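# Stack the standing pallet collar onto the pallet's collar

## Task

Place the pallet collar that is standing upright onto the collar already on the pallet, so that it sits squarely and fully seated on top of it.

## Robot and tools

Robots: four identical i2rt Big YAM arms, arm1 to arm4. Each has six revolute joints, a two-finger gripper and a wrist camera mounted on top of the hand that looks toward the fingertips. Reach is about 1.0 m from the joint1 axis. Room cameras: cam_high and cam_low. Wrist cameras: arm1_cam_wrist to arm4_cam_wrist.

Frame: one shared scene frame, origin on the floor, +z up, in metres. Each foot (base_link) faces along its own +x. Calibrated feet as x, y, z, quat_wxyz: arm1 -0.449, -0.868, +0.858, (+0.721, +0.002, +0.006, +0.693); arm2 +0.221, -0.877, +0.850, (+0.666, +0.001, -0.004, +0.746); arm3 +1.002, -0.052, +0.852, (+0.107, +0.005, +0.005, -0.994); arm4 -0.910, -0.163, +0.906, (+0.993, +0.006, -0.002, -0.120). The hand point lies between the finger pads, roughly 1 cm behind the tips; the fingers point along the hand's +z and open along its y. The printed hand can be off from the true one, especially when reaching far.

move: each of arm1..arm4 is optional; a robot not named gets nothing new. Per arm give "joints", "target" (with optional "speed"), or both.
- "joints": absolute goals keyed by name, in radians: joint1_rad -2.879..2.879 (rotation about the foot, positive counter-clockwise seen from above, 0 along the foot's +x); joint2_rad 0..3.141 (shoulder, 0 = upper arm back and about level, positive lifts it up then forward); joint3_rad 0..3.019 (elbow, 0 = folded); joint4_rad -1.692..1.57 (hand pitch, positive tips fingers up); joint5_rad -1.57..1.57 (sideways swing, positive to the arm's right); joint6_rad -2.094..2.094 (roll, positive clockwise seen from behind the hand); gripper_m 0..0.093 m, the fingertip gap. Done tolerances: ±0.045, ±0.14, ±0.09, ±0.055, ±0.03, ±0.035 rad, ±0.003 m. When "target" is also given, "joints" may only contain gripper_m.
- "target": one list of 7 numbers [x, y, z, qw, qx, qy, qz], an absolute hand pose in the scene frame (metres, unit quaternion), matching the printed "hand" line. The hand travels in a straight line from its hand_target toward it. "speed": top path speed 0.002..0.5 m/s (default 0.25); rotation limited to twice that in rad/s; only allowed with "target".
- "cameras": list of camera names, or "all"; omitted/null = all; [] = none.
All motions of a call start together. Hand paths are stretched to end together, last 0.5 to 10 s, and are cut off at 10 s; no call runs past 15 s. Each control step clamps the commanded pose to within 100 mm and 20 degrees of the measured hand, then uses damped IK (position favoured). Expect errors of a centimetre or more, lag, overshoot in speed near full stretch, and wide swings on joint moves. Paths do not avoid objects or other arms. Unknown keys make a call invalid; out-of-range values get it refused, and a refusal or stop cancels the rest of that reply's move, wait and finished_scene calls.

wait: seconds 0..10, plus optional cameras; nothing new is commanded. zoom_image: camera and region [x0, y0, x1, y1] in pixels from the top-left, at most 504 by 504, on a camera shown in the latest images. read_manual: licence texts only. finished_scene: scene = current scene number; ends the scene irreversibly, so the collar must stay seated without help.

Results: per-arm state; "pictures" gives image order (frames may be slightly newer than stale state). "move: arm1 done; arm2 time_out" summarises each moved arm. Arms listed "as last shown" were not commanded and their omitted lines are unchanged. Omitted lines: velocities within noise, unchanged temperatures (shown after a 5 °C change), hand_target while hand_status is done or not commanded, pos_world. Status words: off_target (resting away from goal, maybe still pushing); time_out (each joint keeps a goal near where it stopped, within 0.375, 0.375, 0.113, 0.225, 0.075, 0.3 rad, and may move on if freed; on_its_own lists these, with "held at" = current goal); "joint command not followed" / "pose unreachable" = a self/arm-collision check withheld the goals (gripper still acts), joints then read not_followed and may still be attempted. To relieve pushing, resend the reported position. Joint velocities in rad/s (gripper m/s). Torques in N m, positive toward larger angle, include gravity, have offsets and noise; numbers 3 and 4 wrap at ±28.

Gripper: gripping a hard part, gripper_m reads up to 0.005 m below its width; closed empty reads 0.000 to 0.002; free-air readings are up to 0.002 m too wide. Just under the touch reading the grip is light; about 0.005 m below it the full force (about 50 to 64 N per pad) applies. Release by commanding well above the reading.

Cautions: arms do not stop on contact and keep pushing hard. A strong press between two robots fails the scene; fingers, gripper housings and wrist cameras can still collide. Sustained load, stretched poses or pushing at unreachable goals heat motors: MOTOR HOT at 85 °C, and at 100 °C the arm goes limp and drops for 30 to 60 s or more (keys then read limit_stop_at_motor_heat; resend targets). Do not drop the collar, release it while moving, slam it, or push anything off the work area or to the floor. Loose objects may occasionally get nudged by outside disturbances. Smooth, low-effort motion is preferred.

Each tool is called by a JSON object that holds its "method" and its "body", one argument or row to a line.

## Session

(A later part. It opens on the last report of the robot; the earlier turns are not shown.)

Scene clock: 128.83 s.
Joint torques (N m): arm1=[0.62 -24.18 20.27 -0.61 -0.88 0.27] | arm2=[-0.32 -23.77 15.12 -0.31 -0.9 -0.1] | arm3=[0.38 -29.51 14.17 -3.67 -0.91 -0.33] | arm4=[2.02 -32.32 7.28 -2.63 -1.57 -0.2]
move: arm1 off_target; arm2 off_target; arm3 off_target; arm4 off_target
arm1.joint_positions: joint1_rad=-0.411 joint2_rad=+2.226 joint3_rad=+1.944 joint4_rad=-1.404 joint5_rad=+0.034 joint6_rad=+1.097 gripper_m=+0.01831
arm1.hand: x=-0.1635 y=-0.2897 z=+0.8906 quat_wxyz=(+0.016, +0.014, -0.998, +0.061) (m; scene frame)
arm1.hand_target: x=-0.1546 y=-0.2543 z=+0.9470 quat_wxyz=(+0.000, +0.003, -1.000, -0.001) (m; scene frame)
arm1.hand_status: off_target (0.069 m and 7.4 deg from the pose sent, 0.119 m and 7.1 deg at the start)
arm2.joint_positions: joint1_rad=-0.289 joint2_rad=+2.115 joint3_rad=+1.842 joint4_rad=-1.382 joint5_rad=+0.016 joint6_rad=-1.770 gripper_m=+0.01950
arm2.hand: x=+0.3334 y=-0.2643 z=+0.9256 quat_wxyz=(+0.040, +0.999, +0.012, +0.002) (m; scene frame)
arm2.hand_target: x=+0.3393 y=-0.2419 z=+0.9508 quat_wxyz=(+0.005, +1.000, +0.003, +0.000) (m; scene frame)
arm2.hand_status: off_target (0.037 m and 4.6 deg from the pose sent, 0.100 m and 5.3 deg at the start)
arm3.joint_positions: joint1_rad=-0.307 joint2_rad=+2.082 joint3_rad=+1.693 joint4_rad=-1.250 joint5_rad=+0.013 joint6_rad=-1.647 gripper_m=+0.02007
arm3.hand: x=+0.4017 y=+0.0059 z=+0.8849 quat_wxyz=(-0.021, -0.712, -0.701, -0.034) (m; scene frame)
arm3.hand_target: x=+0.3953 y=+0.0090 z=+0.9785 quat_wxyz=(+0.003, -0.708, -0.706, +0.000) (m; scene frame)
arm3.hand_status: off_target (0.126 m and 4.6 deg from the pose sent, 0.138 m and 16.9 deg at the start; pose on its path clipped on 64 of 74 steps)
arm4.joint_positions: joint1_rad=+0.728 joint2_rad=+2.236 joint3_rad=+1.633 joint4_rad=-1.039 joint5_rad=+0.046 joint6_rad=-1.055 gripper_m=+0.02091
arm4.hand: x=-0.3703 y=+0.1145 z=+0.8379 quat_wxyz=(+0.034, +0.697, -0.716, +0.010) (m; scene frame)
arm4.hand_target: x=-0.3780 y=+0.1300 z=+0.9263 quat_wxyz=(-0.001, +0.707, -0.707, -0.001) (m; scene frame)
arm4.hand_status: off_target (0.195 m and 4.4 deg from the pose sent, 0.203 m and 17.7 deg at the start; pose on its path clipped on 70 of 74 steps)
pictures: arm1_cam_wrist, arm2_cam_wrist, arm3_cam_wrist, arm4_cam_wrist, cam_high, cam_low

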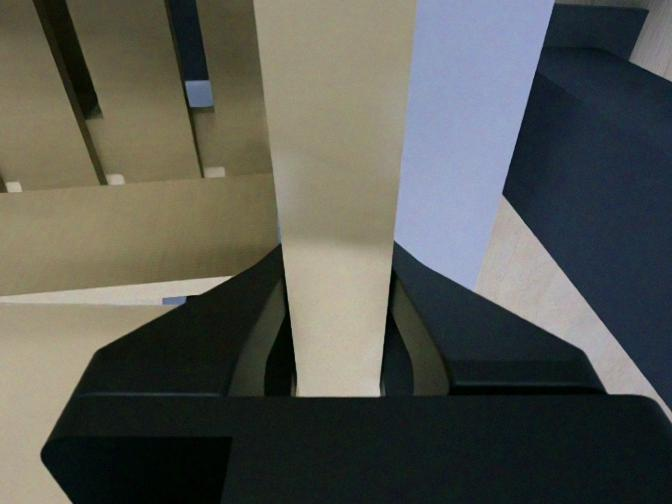

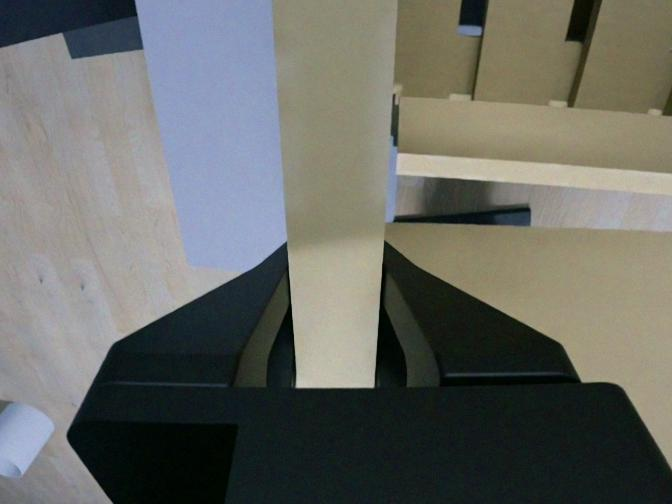

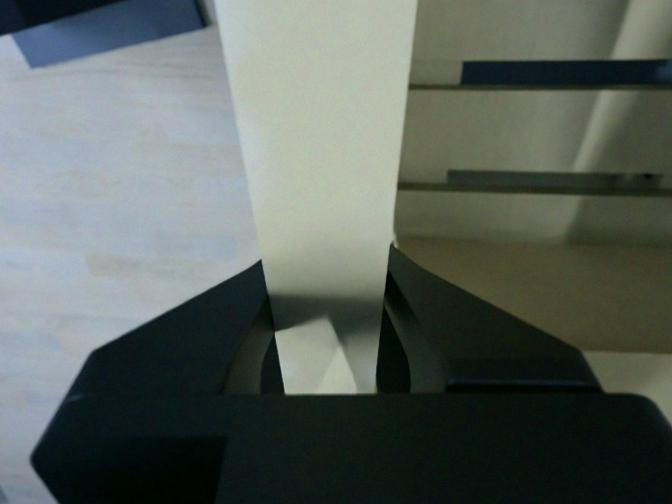

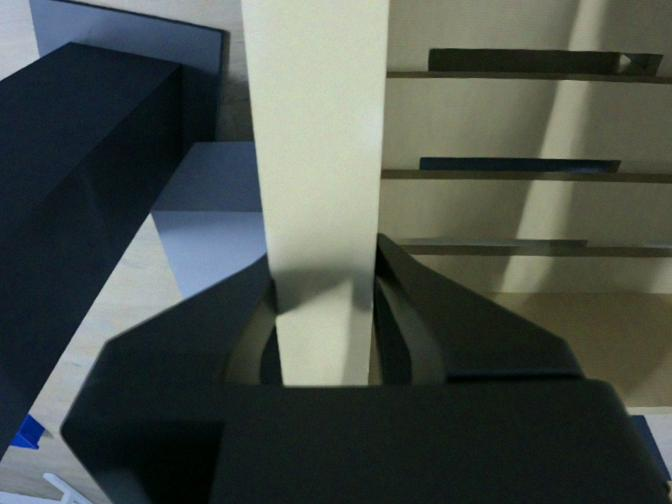

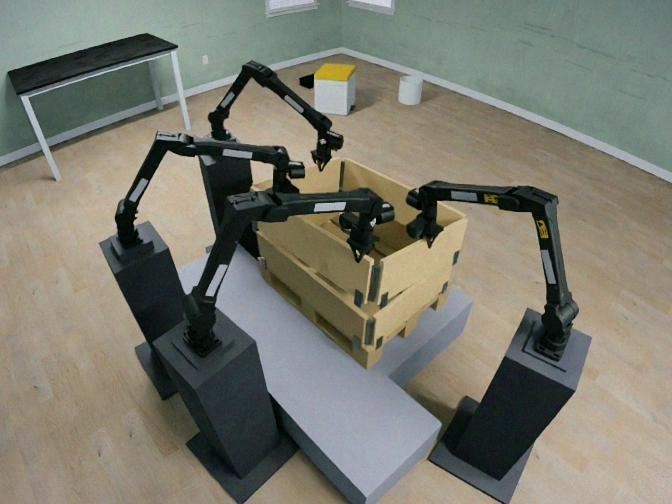

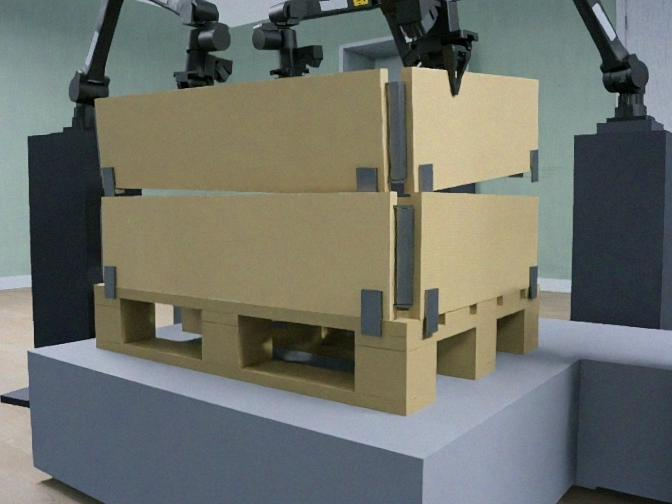

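{"method": "move", "body": {
  "arm1": {"target":[-0.152,-0.258,0.905,0,-0.003,1,0],"speed":0.06},
  "arm2": {"target":[0.337,-0.243,0.883,0,1,0.003,0],"speed":0.06},
  "arm3": {"target":[0.389,0.005,0.965,0,0.7083,0.7059,0],"speed":0.06},
  "arm4": {"target":[-0.390,0.138,0.985,0,-0.7071,0.7071,0],"speed":0.06}
}}

{"method": "zoom_image", "body": {
  "camera": "cam_low",
  "region": [60, 20, 560, 360]
}}

{"method": "zoom_image", "body": {
  "camera": "cam_high",
  "region": [230, 130, 490, 380]
}}

Scene clock: 137.90 s.
Joint torques (N m): arm1=[0.67 -24.41 13.48 1.83 -0.63 0.28] | arm2=[0.38 -20.48 9.66 2.85 -0.87 -0.03] | arm3=[0.73 -29.74 12.67 -2.63 -0.93 -0.25] | arm4=[2.14 -32.32 6.89 -3.07 -1.4 -0.17]
move: arm1 off_target; arm2 off_target; arm3 off_target; arm4 off_target
arm1.joint_positions: joint1_rad=-0.418 joint2_rad=+2.242 joint3_rad=+1.935 joint4_rad=-1.376 joint5_rad=+0.025 joint6_rad=+1.089 gripper_m=+0.01831
arm1.hand: x=-0.1598 y=-0.2896 z=+0.8767 quat_wxyz=(+0.020, +0.014, -0.998, +0.058) (m; scene frame)
arm1.hand_target: x=-0.1543 y=-0.2623 z=+0.9065 quat_wxyz=(+0.004, +0.003, -1.000, +0.005) (m; scene frame)
arm1.hand_status: off_target (0.043 m and 7.2 deg from the pose sent, 0.037 m and 7.4 deg at the start)
arm2.joint_positions: joint1_rad=-0.295 joint2_rad=+2.116 joint3_rad=+1.785 joint4_rad=-1.299 joint5_rad=+0.014 joint6_rad=-1.775 gripper_m=+0.01950
arm2.hand: x=+0.3368 y=-0.2648 z=+0.9039 quat_wxyz=(+0.027, +1.000, +0.011, +0.003) (m; scene frame)
arm2.hand_target: x=+0.3368 y=-0.2453 z=+0.8837 quat_wxyz=(+0.002, +1.000, +0.003, +0.000) (m; scene frame)
arm2.hand_status: off_target (0.030 m and 3.3 deg from the pose sent, 0.048 m and 4.6 deg at the start)
arm3.joint_positions: joint1_rad=-0.306 joint2_rad=+2.102 joint3_rad=+1.693 joint4_rad=-1.247 joint5_rad=+0.010 joint6_rad=-1.648 gripper_m=+0.02062
arm3.hand: x=+0.4030 y=+0.0050 z=+0.8731 quat_wxyz=(-0.028, -0.711, -0.701, -0.038) (m; scene frame)
arm3.hand_target: x=+0.3929 y=+0.0048 z=+0.9602 quat_wxyz=(+0.000, -0.708, -0.706, +0.000) (m; scene frame)
arm3.hand_status: off_target (0.093 m and 5.5 deg from the pose sent, 0.081 m and 4.6 deg at the start)
arm4.joint_positions: joint1_rad=+0.729 joint2_rad=+2.236 joint3_rad=+1.622 joint4_rad=-1.013 joint5_rad=+0.043 joint6_rad=-1.064 gripper_m=+0.02032
arm4.hand: x=-0.3696 y=+0.1161 z=+0.8344 quat_wxyz=(+0.026, +0.701, -0.713, +0.011) (m; scene frame)
arm4.hand_target: x=-0.3813 y=+0.1299 z=+0.9218 quat_wxyz=(-0.001, +0.710, -0.704, +0.000) (m; scene frame)
arm4.hand_status: off_target (0.154 m and 3.4 deg from the pose sent, 0.150 m and 4.4 deg at the start; pose on its path clipped on 45 of 50 steps)
pictures: arm1_cam_wrist, arm2_cam_wrist, arm3_cam_wrist, arm4_cam_wrist, cam_high, cam_low

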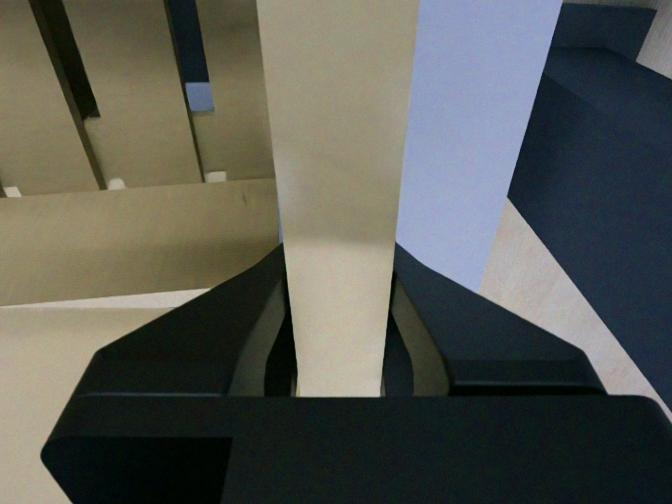

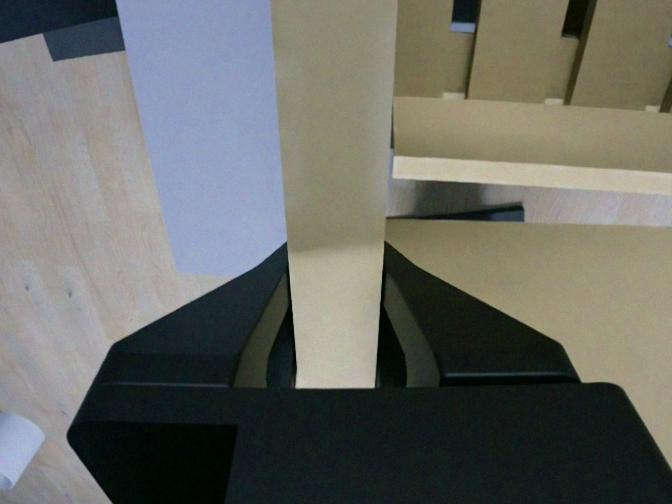

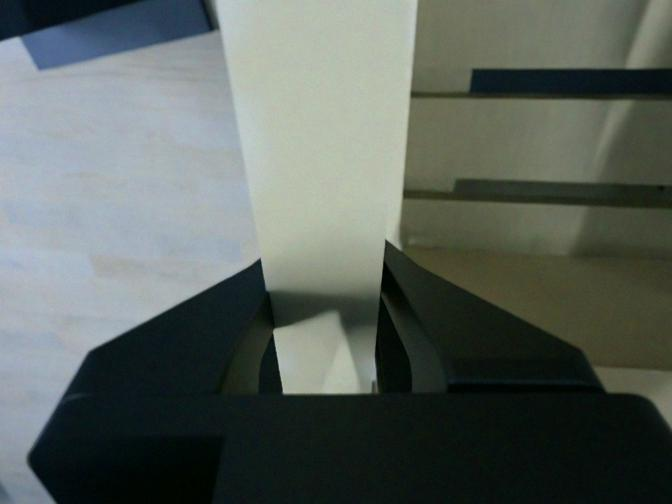

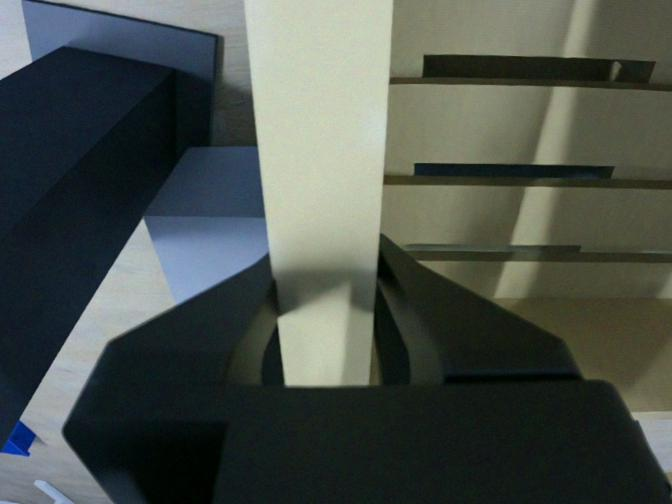

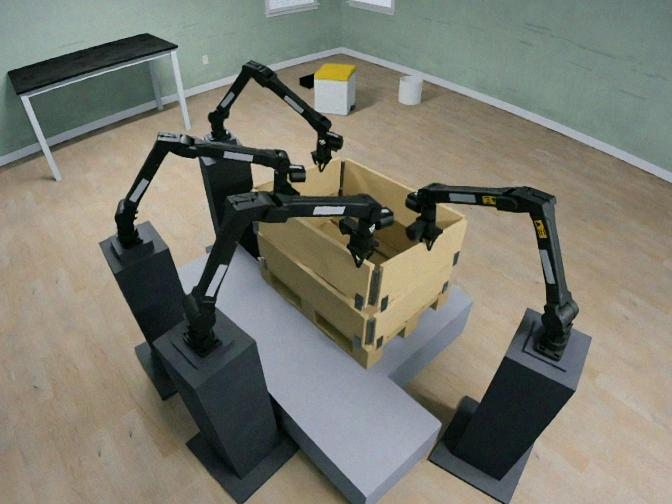

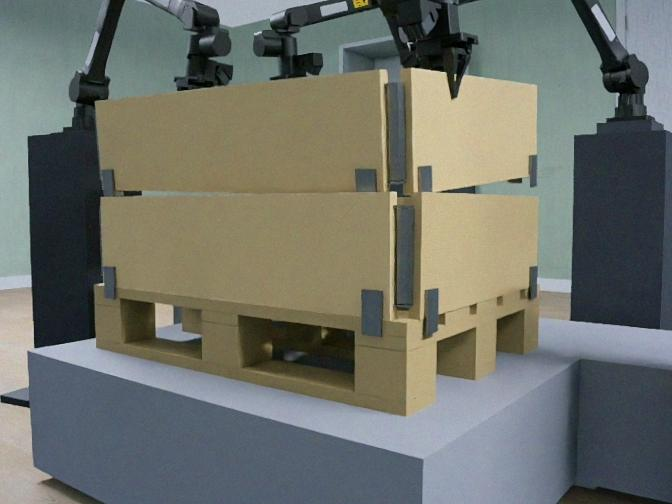

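Scaled by 1.008 from the camera's 672x504 image, which has a finer 960x720 frame.

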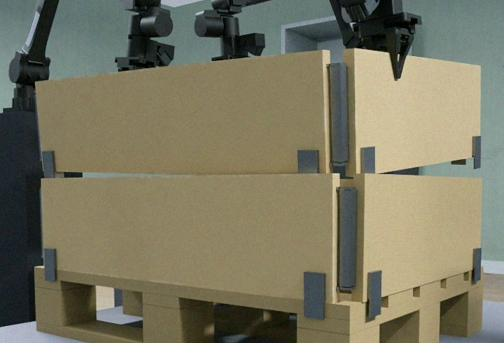

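Scaled by 1.938 from the camera's 672x504 image, which has a finer 960x720 frame.

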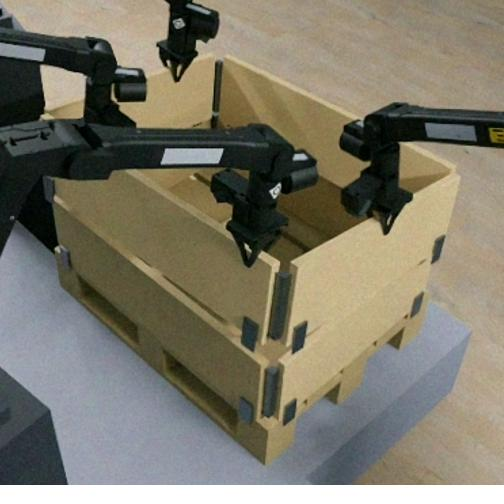

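{"method": "zoom_image", "body": {
  "camera": "arm3_cam_wrist",
  "region": [372, 150, 672, 504]
}}

{"method": "zoom_image", "body": {
  "camera": "arm4_cam_wrist",
  "region": [372, 150, 672, 504]
}}

{"method": "zoom_image", "body": {
  "camera": "arm1_cam_wrist",
  "region": [0, 150, 300, 504]
}}

Scaled by 1.424 from the camera's 672x504 image, which has a finer 960x720 frame.

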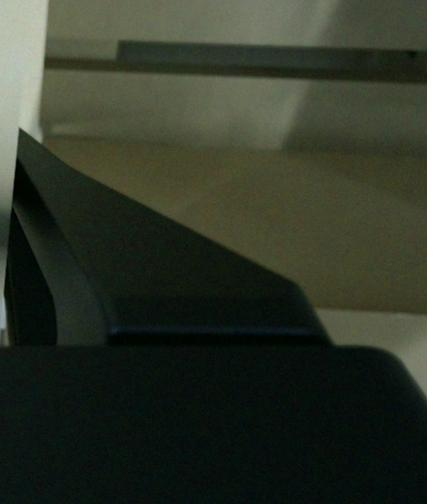

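Scaled by 1.424 from the camera's 672x504 image, which has a finer 960x720 frame.

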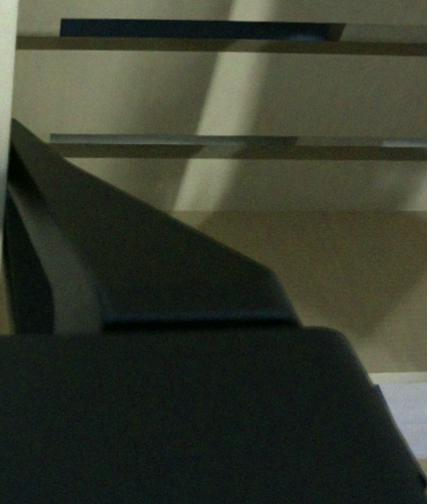

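Scaled by 1.424 from the camera's 672x504 image, which has a finer 960x720 frame.

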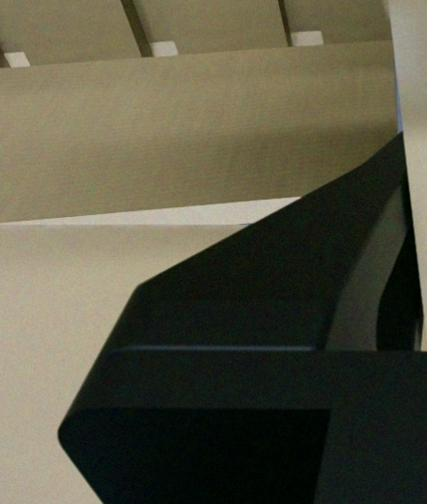

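{"method": "move", "body": {
  "arm4": {"joints":{"joint2_rad":1.92,"joint3_rad":1.49,"joint4_rad":-1.15}},
  "arm1": {"target":[-0.152,-0.262,0.89,0,-0.003,1,0],"speed":0.05},
  "arm2": {"target":[0.335,-0.243,0.87,0,1,0.003,0],"speed":0.05}
}}

{"method": "zoom_image", "body": {
  "camera": "cam_low",
  "region": [60, 20, 560, 360]
}}

{"method": "zoom_image", "body": {
  "camera": "cam_high",
  "region": [230, 130, 490, 380]
}}

Scene clock: 167.43 s.
Joint torques (N m): arm1=[0.67 -23.47 12.53 3.18 -0.22 0.33] | arm2=[0.62 -19.6 10.02 2.95 -0.51 0.03] | arm3=[0.5 -30.33 12.66 -3.04 -0.86 -0.28] | arm4=[2.37 -39.77 2.41 -6.3 -1.23 -0.1]
Motor temperatures (°C): arm1=[30 44 52 29 31 27 32] | arm2=[30 37 41 30 29 26 31] | arm3=[27 60 51 33 31 26 31] | arm4=[32 47 46 28 34 29 32]
Heat: arm1: hottest joint3_rad 52 °C; arm2: hottest joint3_rad 41 °C; arm3: hottest joint2_rad 60 °C; arm4: hottest joint2_rad 47 °C.
move: arm1 off_target; arm2 off_target; arm4 time_out
arm1.joint_positions: joint1_rad=-0.421 joint2_rad=+2.234 joint3_rad=+1.910 joint4_rad=-1.360 joint5_rad=+0.014 joint6_rad=+1.080 gripper_m=+0.01831
arm1.hand: x=-0.1618 y=-0.2933 z=+0.8728 quat_wxyz=(+0.025, +0.016, -0.998, +0.056) (m; scene frame)
arm1.hand_target: x=-0.1527 y=-0.2637 z=+0.8921 quat_wxyz=(+0.001, +0.004, -1.000, +0.000) (m; scene frame)
arm1.hand_status: off_target (0.037 m and 7.2 deg from the pose sent, 0.032 m and 7.2 deg at the start)
arm2.joint_positions: joint1_rad=-0.295 joint2_rad=+2.117 joint3_rad=+1.762 joint4_rad=-1.272 joint5_rad=+0.005 joint6_rad=-1.778 gripper_m=+0.01950
arm2.hand: x=+0.3349 y=-0.2664 z=+0.8949 quat_wxyz=(+0.024, +1.000, +0.013, -0.001) (m; scene frame)
arm2.hand_target: x=+0.3345 y=-0.2454 z=+0.8712 quat_wxyz=(+0.001, +1.000, +0.003, +0.000) (m; scene frame)
arm2.hand_status: off_target (0.034 m and 3.0 deg from the pose sent, 0.040 m and 3.3 deg at the start)
arm3.joint_positions: joint1_rad=-0.304 joint2_rad=+2.110 joint3_rad=+1.693 joint4_rad=-1.235 joint5_rad=+0.009 joint6_rad=-1.644 gripper_m=+0.02091
arm3.hand: x=+0.4007 y=+0.0033 z=+0.8684 quat_wxyz=(-0.027, -0.712, -0.701, -0.036) (m; scene frame)
arm4.joint_positions: joint1_rad=+0.725 joint2_rad=+2.179 joint3_rad=+1.551 joint4_rad=-0.953 joint5_rad=+0.039 joint6_rad=-1.072 gripper_m=+0.01917
arm4.joint_status: joint2_rad time_out (moved -0.057 of -0.316); joint4_rad time_out (moved +0.060 of -0.137); the others done
arm4.on_its_own: joint2_rad reads +2.179 and still pushes toward +1.920 since a time_out; joint4_rad reads -0.953 and still pushes toward -1.150 since a time_out; joint5_rad reads +0.039 and still pushes toward +0.007 since a time_out
arm4.hand: x=-0.3752 y=+0.1116 z=+0.8454 quat_wxyz=(+0.004, +0.702, -0.712, +0.015) (m; scene frame)
pictures: arm1_cam_wrist, arm2_cam_wrist, arm3_cam_wrist, arm4_cam_wrist, cam_high, cam_low

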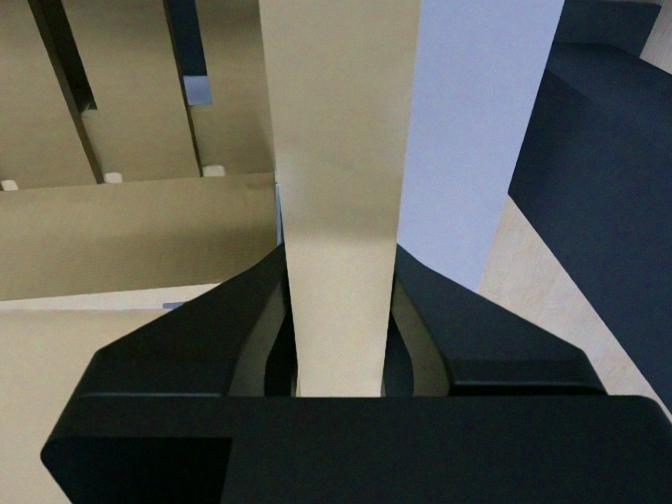

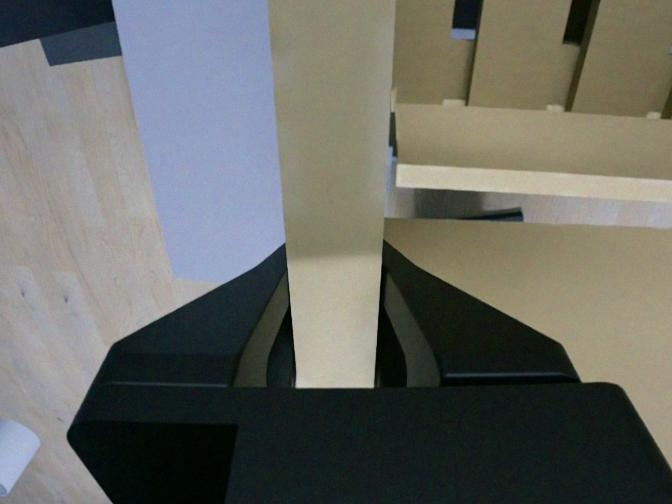

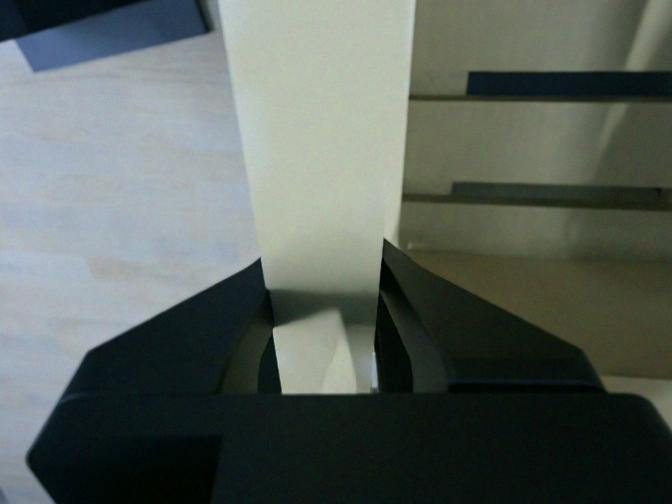

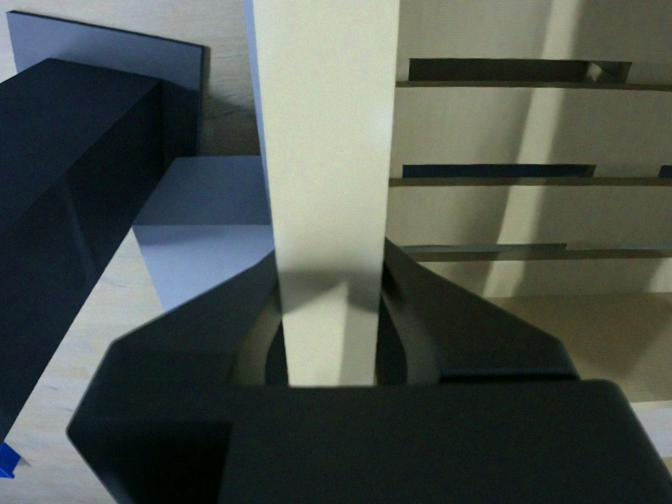

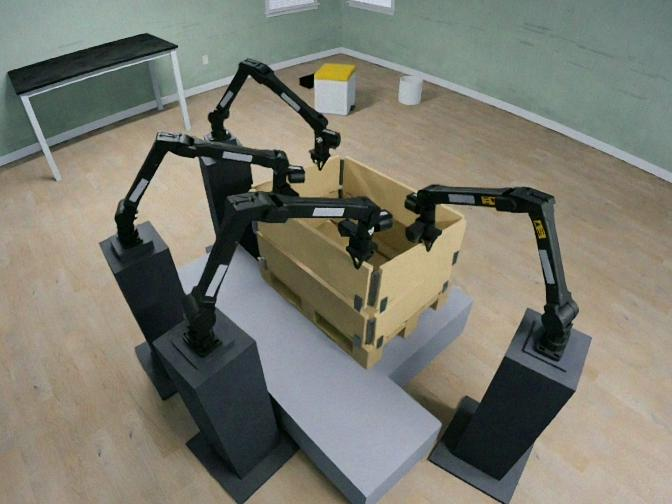

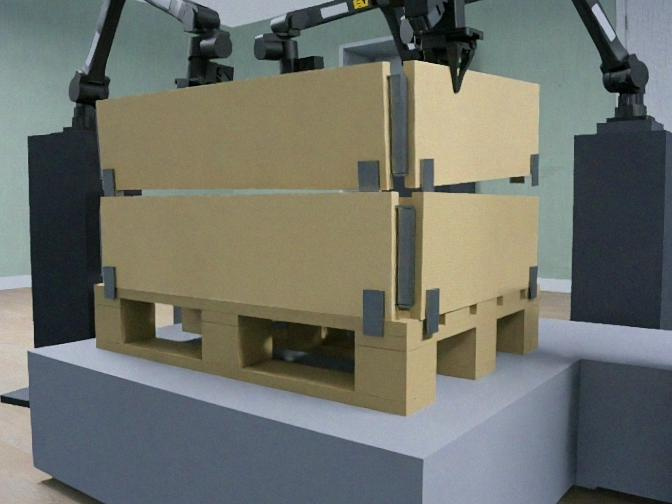

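Scaled by 1.008 from the camera's 672x504 image, which has a finer 960x720 frame.

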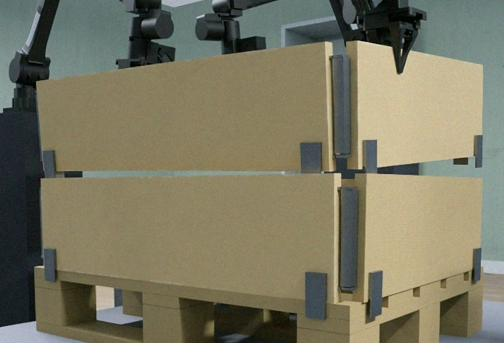

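Scaled by 1.938 from the camera's 672x504 image, which has a finer 960x720 frame.

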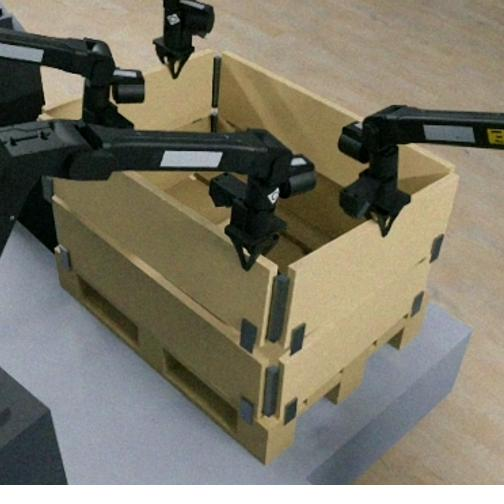

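{"method": "move", "body": {
  "arm1": {"target":[-0.152,-0.262,0.855,0,-0.003,1,0],"speed":0.05},
  "arm2": {"target":[0.335,-0.243,0.85,0,1,0.003,0],"speed":0.05},
  "arm3": {"target":[0.373,0.003,0.945,0,0.6884,0.7254,0],"speed":0.05},
  "arm4": {"target":[-0.402,0.126,0.96,0,-0.7254,0.6884,0],"speed":0.05}
}}

{"method": "zoom_image", "body": {
  "camera": "cam_low",
  "region": [60, 20, 560, 360]
}}

{"method": "zoom_image", "body": {
  "camera": "cam_high",
  "region": [230, 130, 490, 380]
}}

Scene clock: 181.60 s.
Joint torques (N m): arm1=[1.2 -20.66 12.63 3.85 -0.14 0.42] | arm2=[1.03 -18.32 10.7 3.06 -0.51 0.1] | arm3=[0.56 -27.58 14.95 -2.39 -0.7 -0.76] | arm4=[2.9 -31.09 8.2 -4.93 -0.92 -0.27]
move: arm1 off_target; arm2 off_target; arm3 off_target; arm4 off_target
arm1.joint_positions: joint1_rad=-0.428 joint2_rad=+2.233 joint3_rad=+1.870 joint4_rad=-1.306 joint5_rad=+0.009 joint6_rad=+1.074 gripper_m=+0.01833
arm1.hand: x=-0.1593 y=-0.2965 z=+0.8583 quat_wxyz=(+0.024, +0.016, -0.998, +0.048) (m; scene frame)
arm1.hand_target: x=-0.1534 y=-0.2639 z=+0.8569 quat_wxyz=(+0.002, +0.003, -1.000, +0.000) (m; scene frame)
arm1.hand_status: off_target (0.035 m and 6.4 deg from the pose sent, 0.037 m and 7.2 deg at the start)
arm2.joint_positions: joint1_rad=-0.300 joint2_rad=+2.122 joint3_rad=+1.730 joint4_rad=-1.233 joint5_rad=+0.005 joint6_rad=-1.784 gripper_m=+0.01950
arm2.hand: x=+0.3376 y=-0.2703 z=+0.8805 quat_wxyz=(+0.024, +1.000, +0.013, -0.001) (m; scene frame)
arm2.hand_target: x=+0.3343 y=-0.2464 z=+0.8515 quat_wxyz=(+0.001, +1.000, +0.003, +0.000) (m; scene frame)
arm2.hand_status: off_target (0.041 m and 2.9 deg from the pose sent, 0.051 m and 3.0 deg at the start)
arm3.joint_positions: joint1_rad=-0.297 joint2_rad=+2.124 joint3_rad=+1.693 joint4_rad=-1.233 joint5_rad=+0.009 joint6_rad=-1.644 gripper_m=+0.02132
arm3.hand: x=+0.4016 y=-0.0006 z=+0.8601 quat_wxyz=(-0.032, -0.710, -0.703, -0.040) (m; scene frame)
arm3.hand_target: x=+0.3787 y=+0.0026 z=+0.9430 quat_wxyz=(+0.003, -0.689, -0.725, +0.000) (m; scene frame)
arm3.hand_status: off_target (0.090 m and 6.9 deg from the pose sent, 0.081 m and 6.5 deg at the start)
arm4.joint_positions: joint1_rad=+0.719 joint2_rad=+2.187 joint3_rad=+1.550 joint4_rad=-0.939 joint5_rad=+0.031 joint6_rad=-1.090 gripper_m=+0.01912
arm4.hand: x=-0.3729 y=+0.1099 z=+0.8404 quat_wxyz=(+0.001, +0.706, -0.708, +0.012) (m; scene frame)
arm4.hand_target: x=-0.3938 y=+0.1223 z=+0.9252 quat_wxyz=(-0.001, +0.722, -0.691, +0.000) (m; scene frame)
arm4.hand_status: off_target (0.124 m and 3.4 deg from the pose sent, 0.119 m and 4.2 deg at the start; pose on its path clipped on 38 of 38 steps)
pictures: arm1_cam_wrist, arm2_cam_wrist, arm3_cam_wrist, arm4_cam_wrist, cam_high, cam_low

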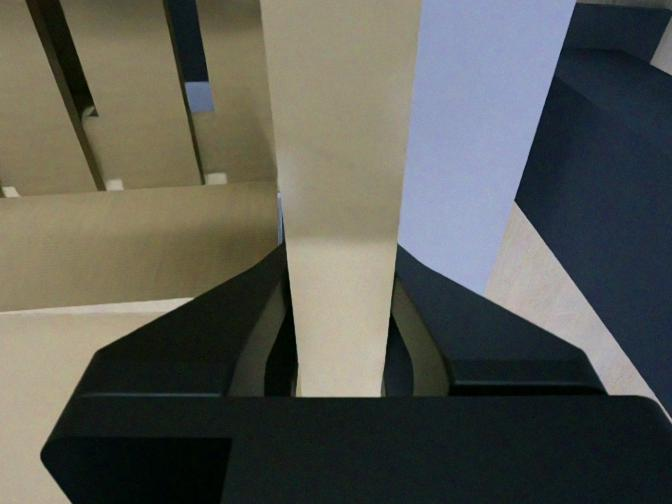

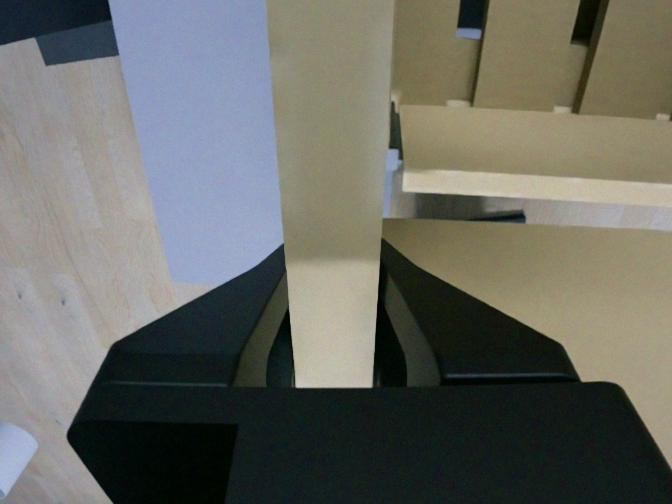

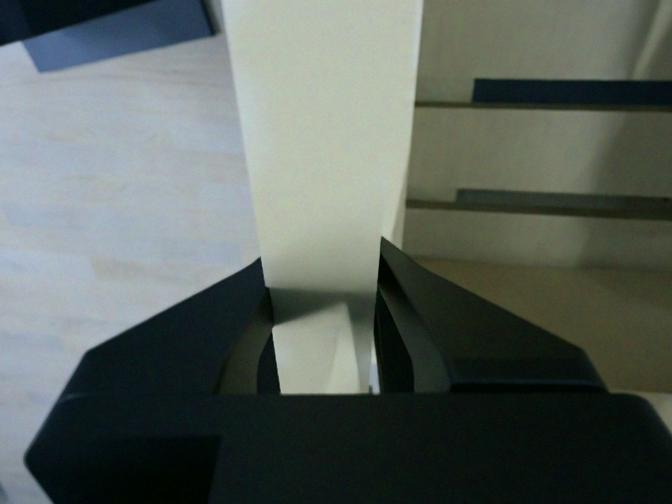

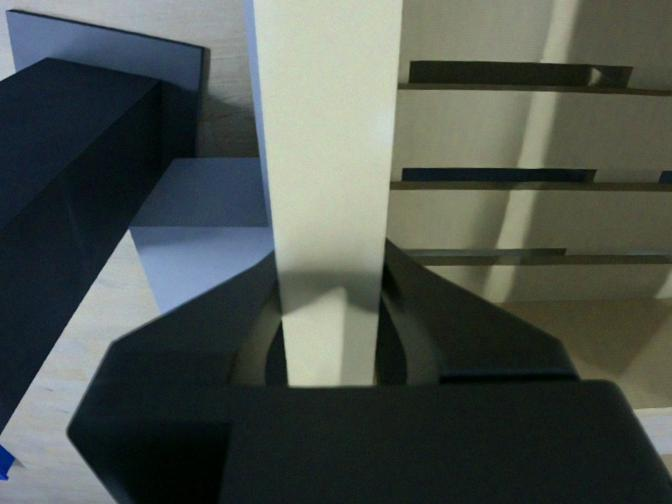

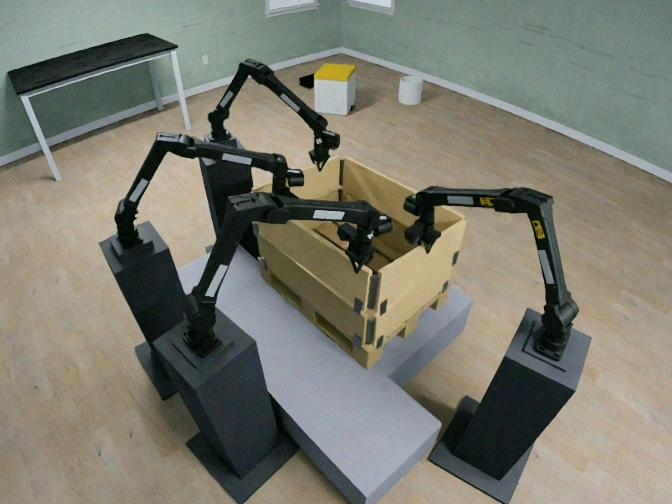

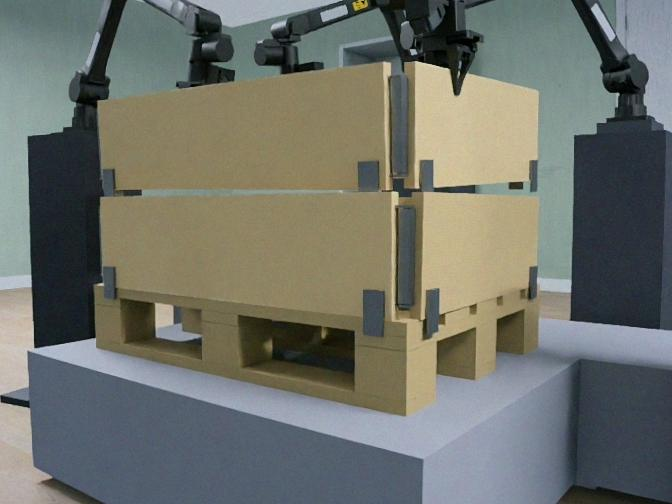

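Scaled by 1.008 from the camera's 672x504 image, which has a finer 960x720 frame.

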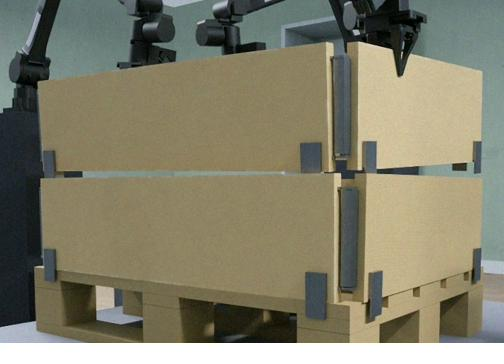

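Scaled by 1.938 from the camera's 672x504 image, which has a finer 960x720 frame.

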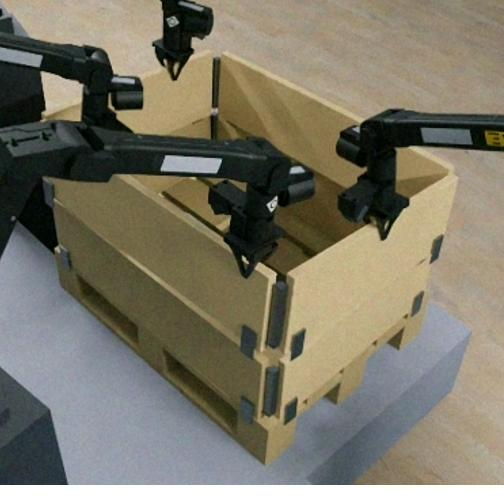

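{"method": "move", "body": {
  "arm1": {"target":[-0.156,-0.264,0.845,0,-0.003,1,0],"speed":0.05},
  "arm2": {"target":[0.333,-0.245,0.845,0,1,0.003,0],"speed":0.05},
  "arm3": {"target":[0.347,0.003,0.94,0,0.675,0.738,0],"speed":0.05},
  "arm4": {"target":[-0.428,0.128,0.925,0,-0.738,0.675,0],"speed":0.05}
}}

{"method": "zoom_image", "body": {
  "camera": "cam_low",
  "region": [60, 20, 560, 360]
}}

{"method": "zoom_image", "body": {
  "camera": "cam_high",
  "region": [230, 130, 490, 380]
}}

Scene clock: 187.97 s.
Joint torques (N m): arm1=[1.44 -20.48 12.81 3.44 0.01 0.47] | arm2=[0.97 -19.37 10.91 2.24 -0.19 0.12] | arm3=[0.73 -27.11 17.5 -2 -0.82 -1.05] | arm4=[5.01 -32.15 3.04 -3.82 -0.94 -0.44]
Motor temperatures (°C): arm1=[30 48 53 29 31 27 32] | arm2=[30 38 40 30 29 26 31] | arm3=[27 55 53 33 31 26 31] | arm4=[32 52 44 29 34 29 32]
Heat: arm1: hottest joint3_rad 53 °C; arm2: hottest joint3_rad 40 °C; arm3: hottest joint2_rad 55 °C; arm4: hottest joint2_rad 52 °C.
move: arm1 off_target; arm2 off_target; arm3 off_target; arm4 off_target
arm1.joint_positions: joint1_rad=-0.428 joint2_rad=+2.233 joint3_rad=+1.841 joint4_rad=-1.267 joint5_rad=-0.005 joint6_rad=+1.071 gripper_m=+0.01833
arm1.hand: x=-0.1626 y=-0.2971 z=+0.8477 quat_wxyz=(+0.028, +0.017, -0.999, +0.041) (m; scene frame)
arm1.hand_target: x=-0.1587 y=-0.2649 z=+0.8470 quat_wxyz=(+0.006, +0.003, -1.000, -0.002) (m; scene frame)
arm1.hand_status: off_target (0.034 m and 5.9 deg from the pose sent, 0.035 m and 6.4 deg at the start)
arm2.joint_positions: joint1_rad=-0.297 joint2_rad=+2.137 joint3_rad=+1.716 joint4_rad=-1.195 joint5_rad=-0.003 joint6_rad=-1.786 gripper_m=+0.01950
arm2.hand: x=+0.3347 y=-0.2672 z=+0.8667 quat_wxyz=(+0.018, +1.000, +0.015, -0.004) (m; scene frame)
arm2.hand_target: x=+0.3326 y=-0.2466 z=+0.8459 quat_wxyz=(-0.001, +1.000, +0.004, +0.000) (m; scene frame)
arm2.hand_status: off_target (0.031 m and 2.5 deg from the pose sent, 0.044 m and 2.9 deg at the start)
arm3.joint_positions: joint1_rad=-0.295 joint2_rad=+2.171 joint3_rad=+1.738 joint4_rad=-1.262 joint5_rad=+0.016 joint6_rad=-1.647 gripper_m=+0.02241
arm3.hand: x=+0.3965 y=-0.0001 z=+0.8477 quat_wxyz=(-0.041, -0.707, -0.704, -0.053) (m; scene frame)
arm3.hand_target: x=+0.3584 y=+0.0025 z=+0.9360 quat_wxyz=(+0.006, -0.676, -0.737, -0.001) (m; scene frame)
arm3.hand_status: off_target (0.105 m and 9.4 deg from the pose sent, 0.097 m and 8.2 deg at the start; pose on its path clipped on 23 of 42 steps)
arm4.joint_positions: joint1_rad=+0.719 joint2_rad=+2.189 joint3_rad=+1.517 joint4_rad=-0.893 joint5_rad=+0.033 joint6_rad=-1.092 gripper_m=+0.01899
arm4.hand: x=-0.3772 y=+0.1075 z=+0.8289 quat_wxyz=(-0.004, +0.707, -0.707, +0.014) (m; scene frame)
arm4.hand_target: x=-0.4170 y=+0.1249 z=+0.9019 quat_wxyz=(+0.000, +0.737, -0.675, +0.001) (m; scene frame)
arm4.hand_status: off_target (0.111 m and 5.4 deg from the pose sent, 0.103 m and 5.4 deg at the start; pose on its path clipped on 27 of 42 steps)
pictures: arm1_cam_wrist, arm2_cam_wrist, arm3_cam_wrist, arm4_cam_wrist, cam_high, cam_low

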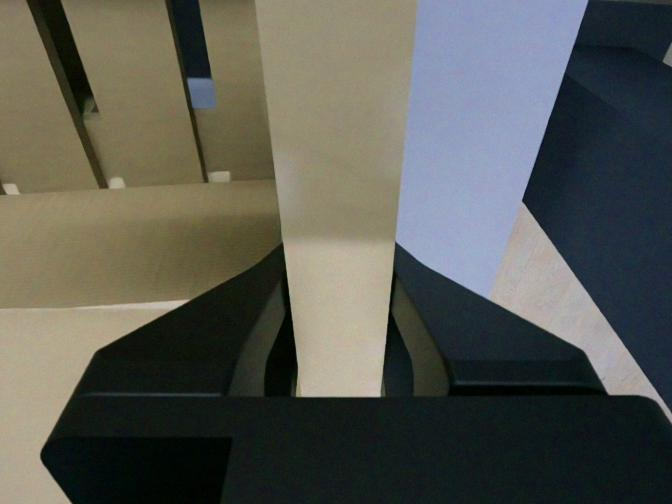

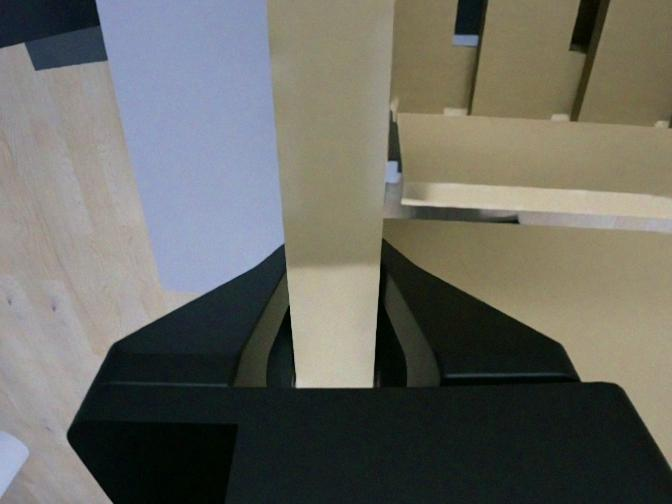

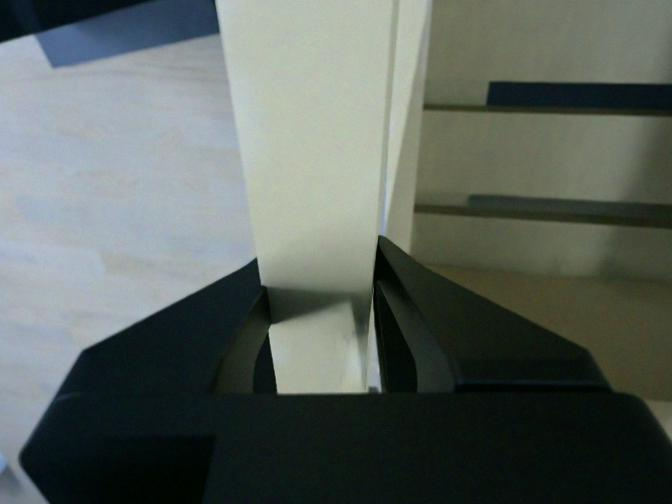

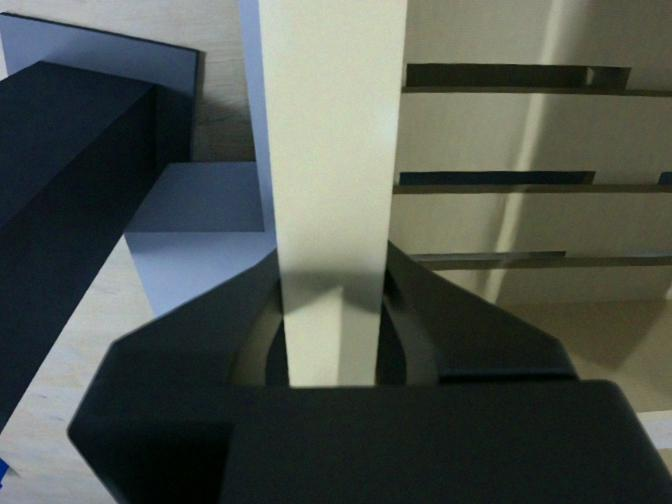

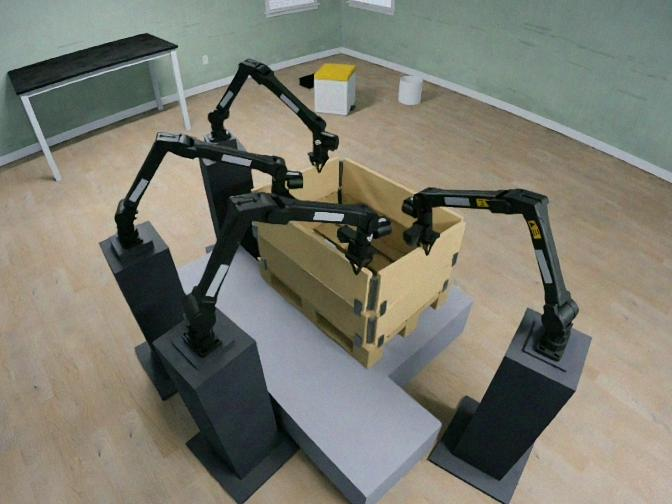

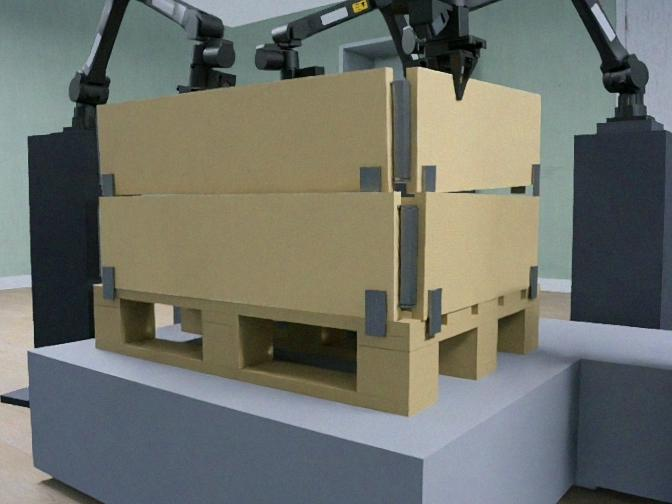

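Scaled by 1.008 from the camera's 672x504 image, which has a finer 960x720 frame.

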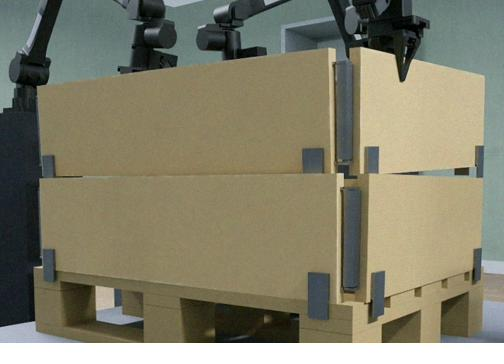

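Scaled by 1.938 from the camera's 672x504 image, which has a finer 960x720 frame.

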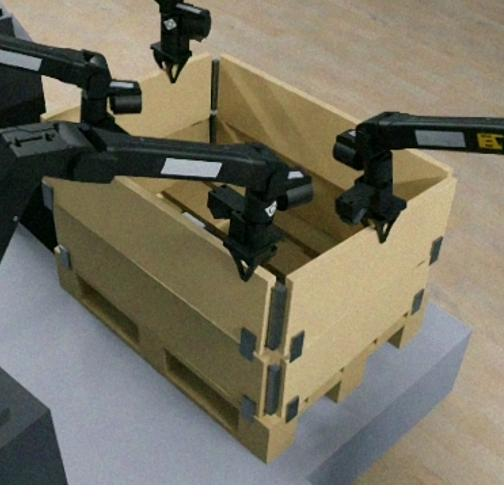

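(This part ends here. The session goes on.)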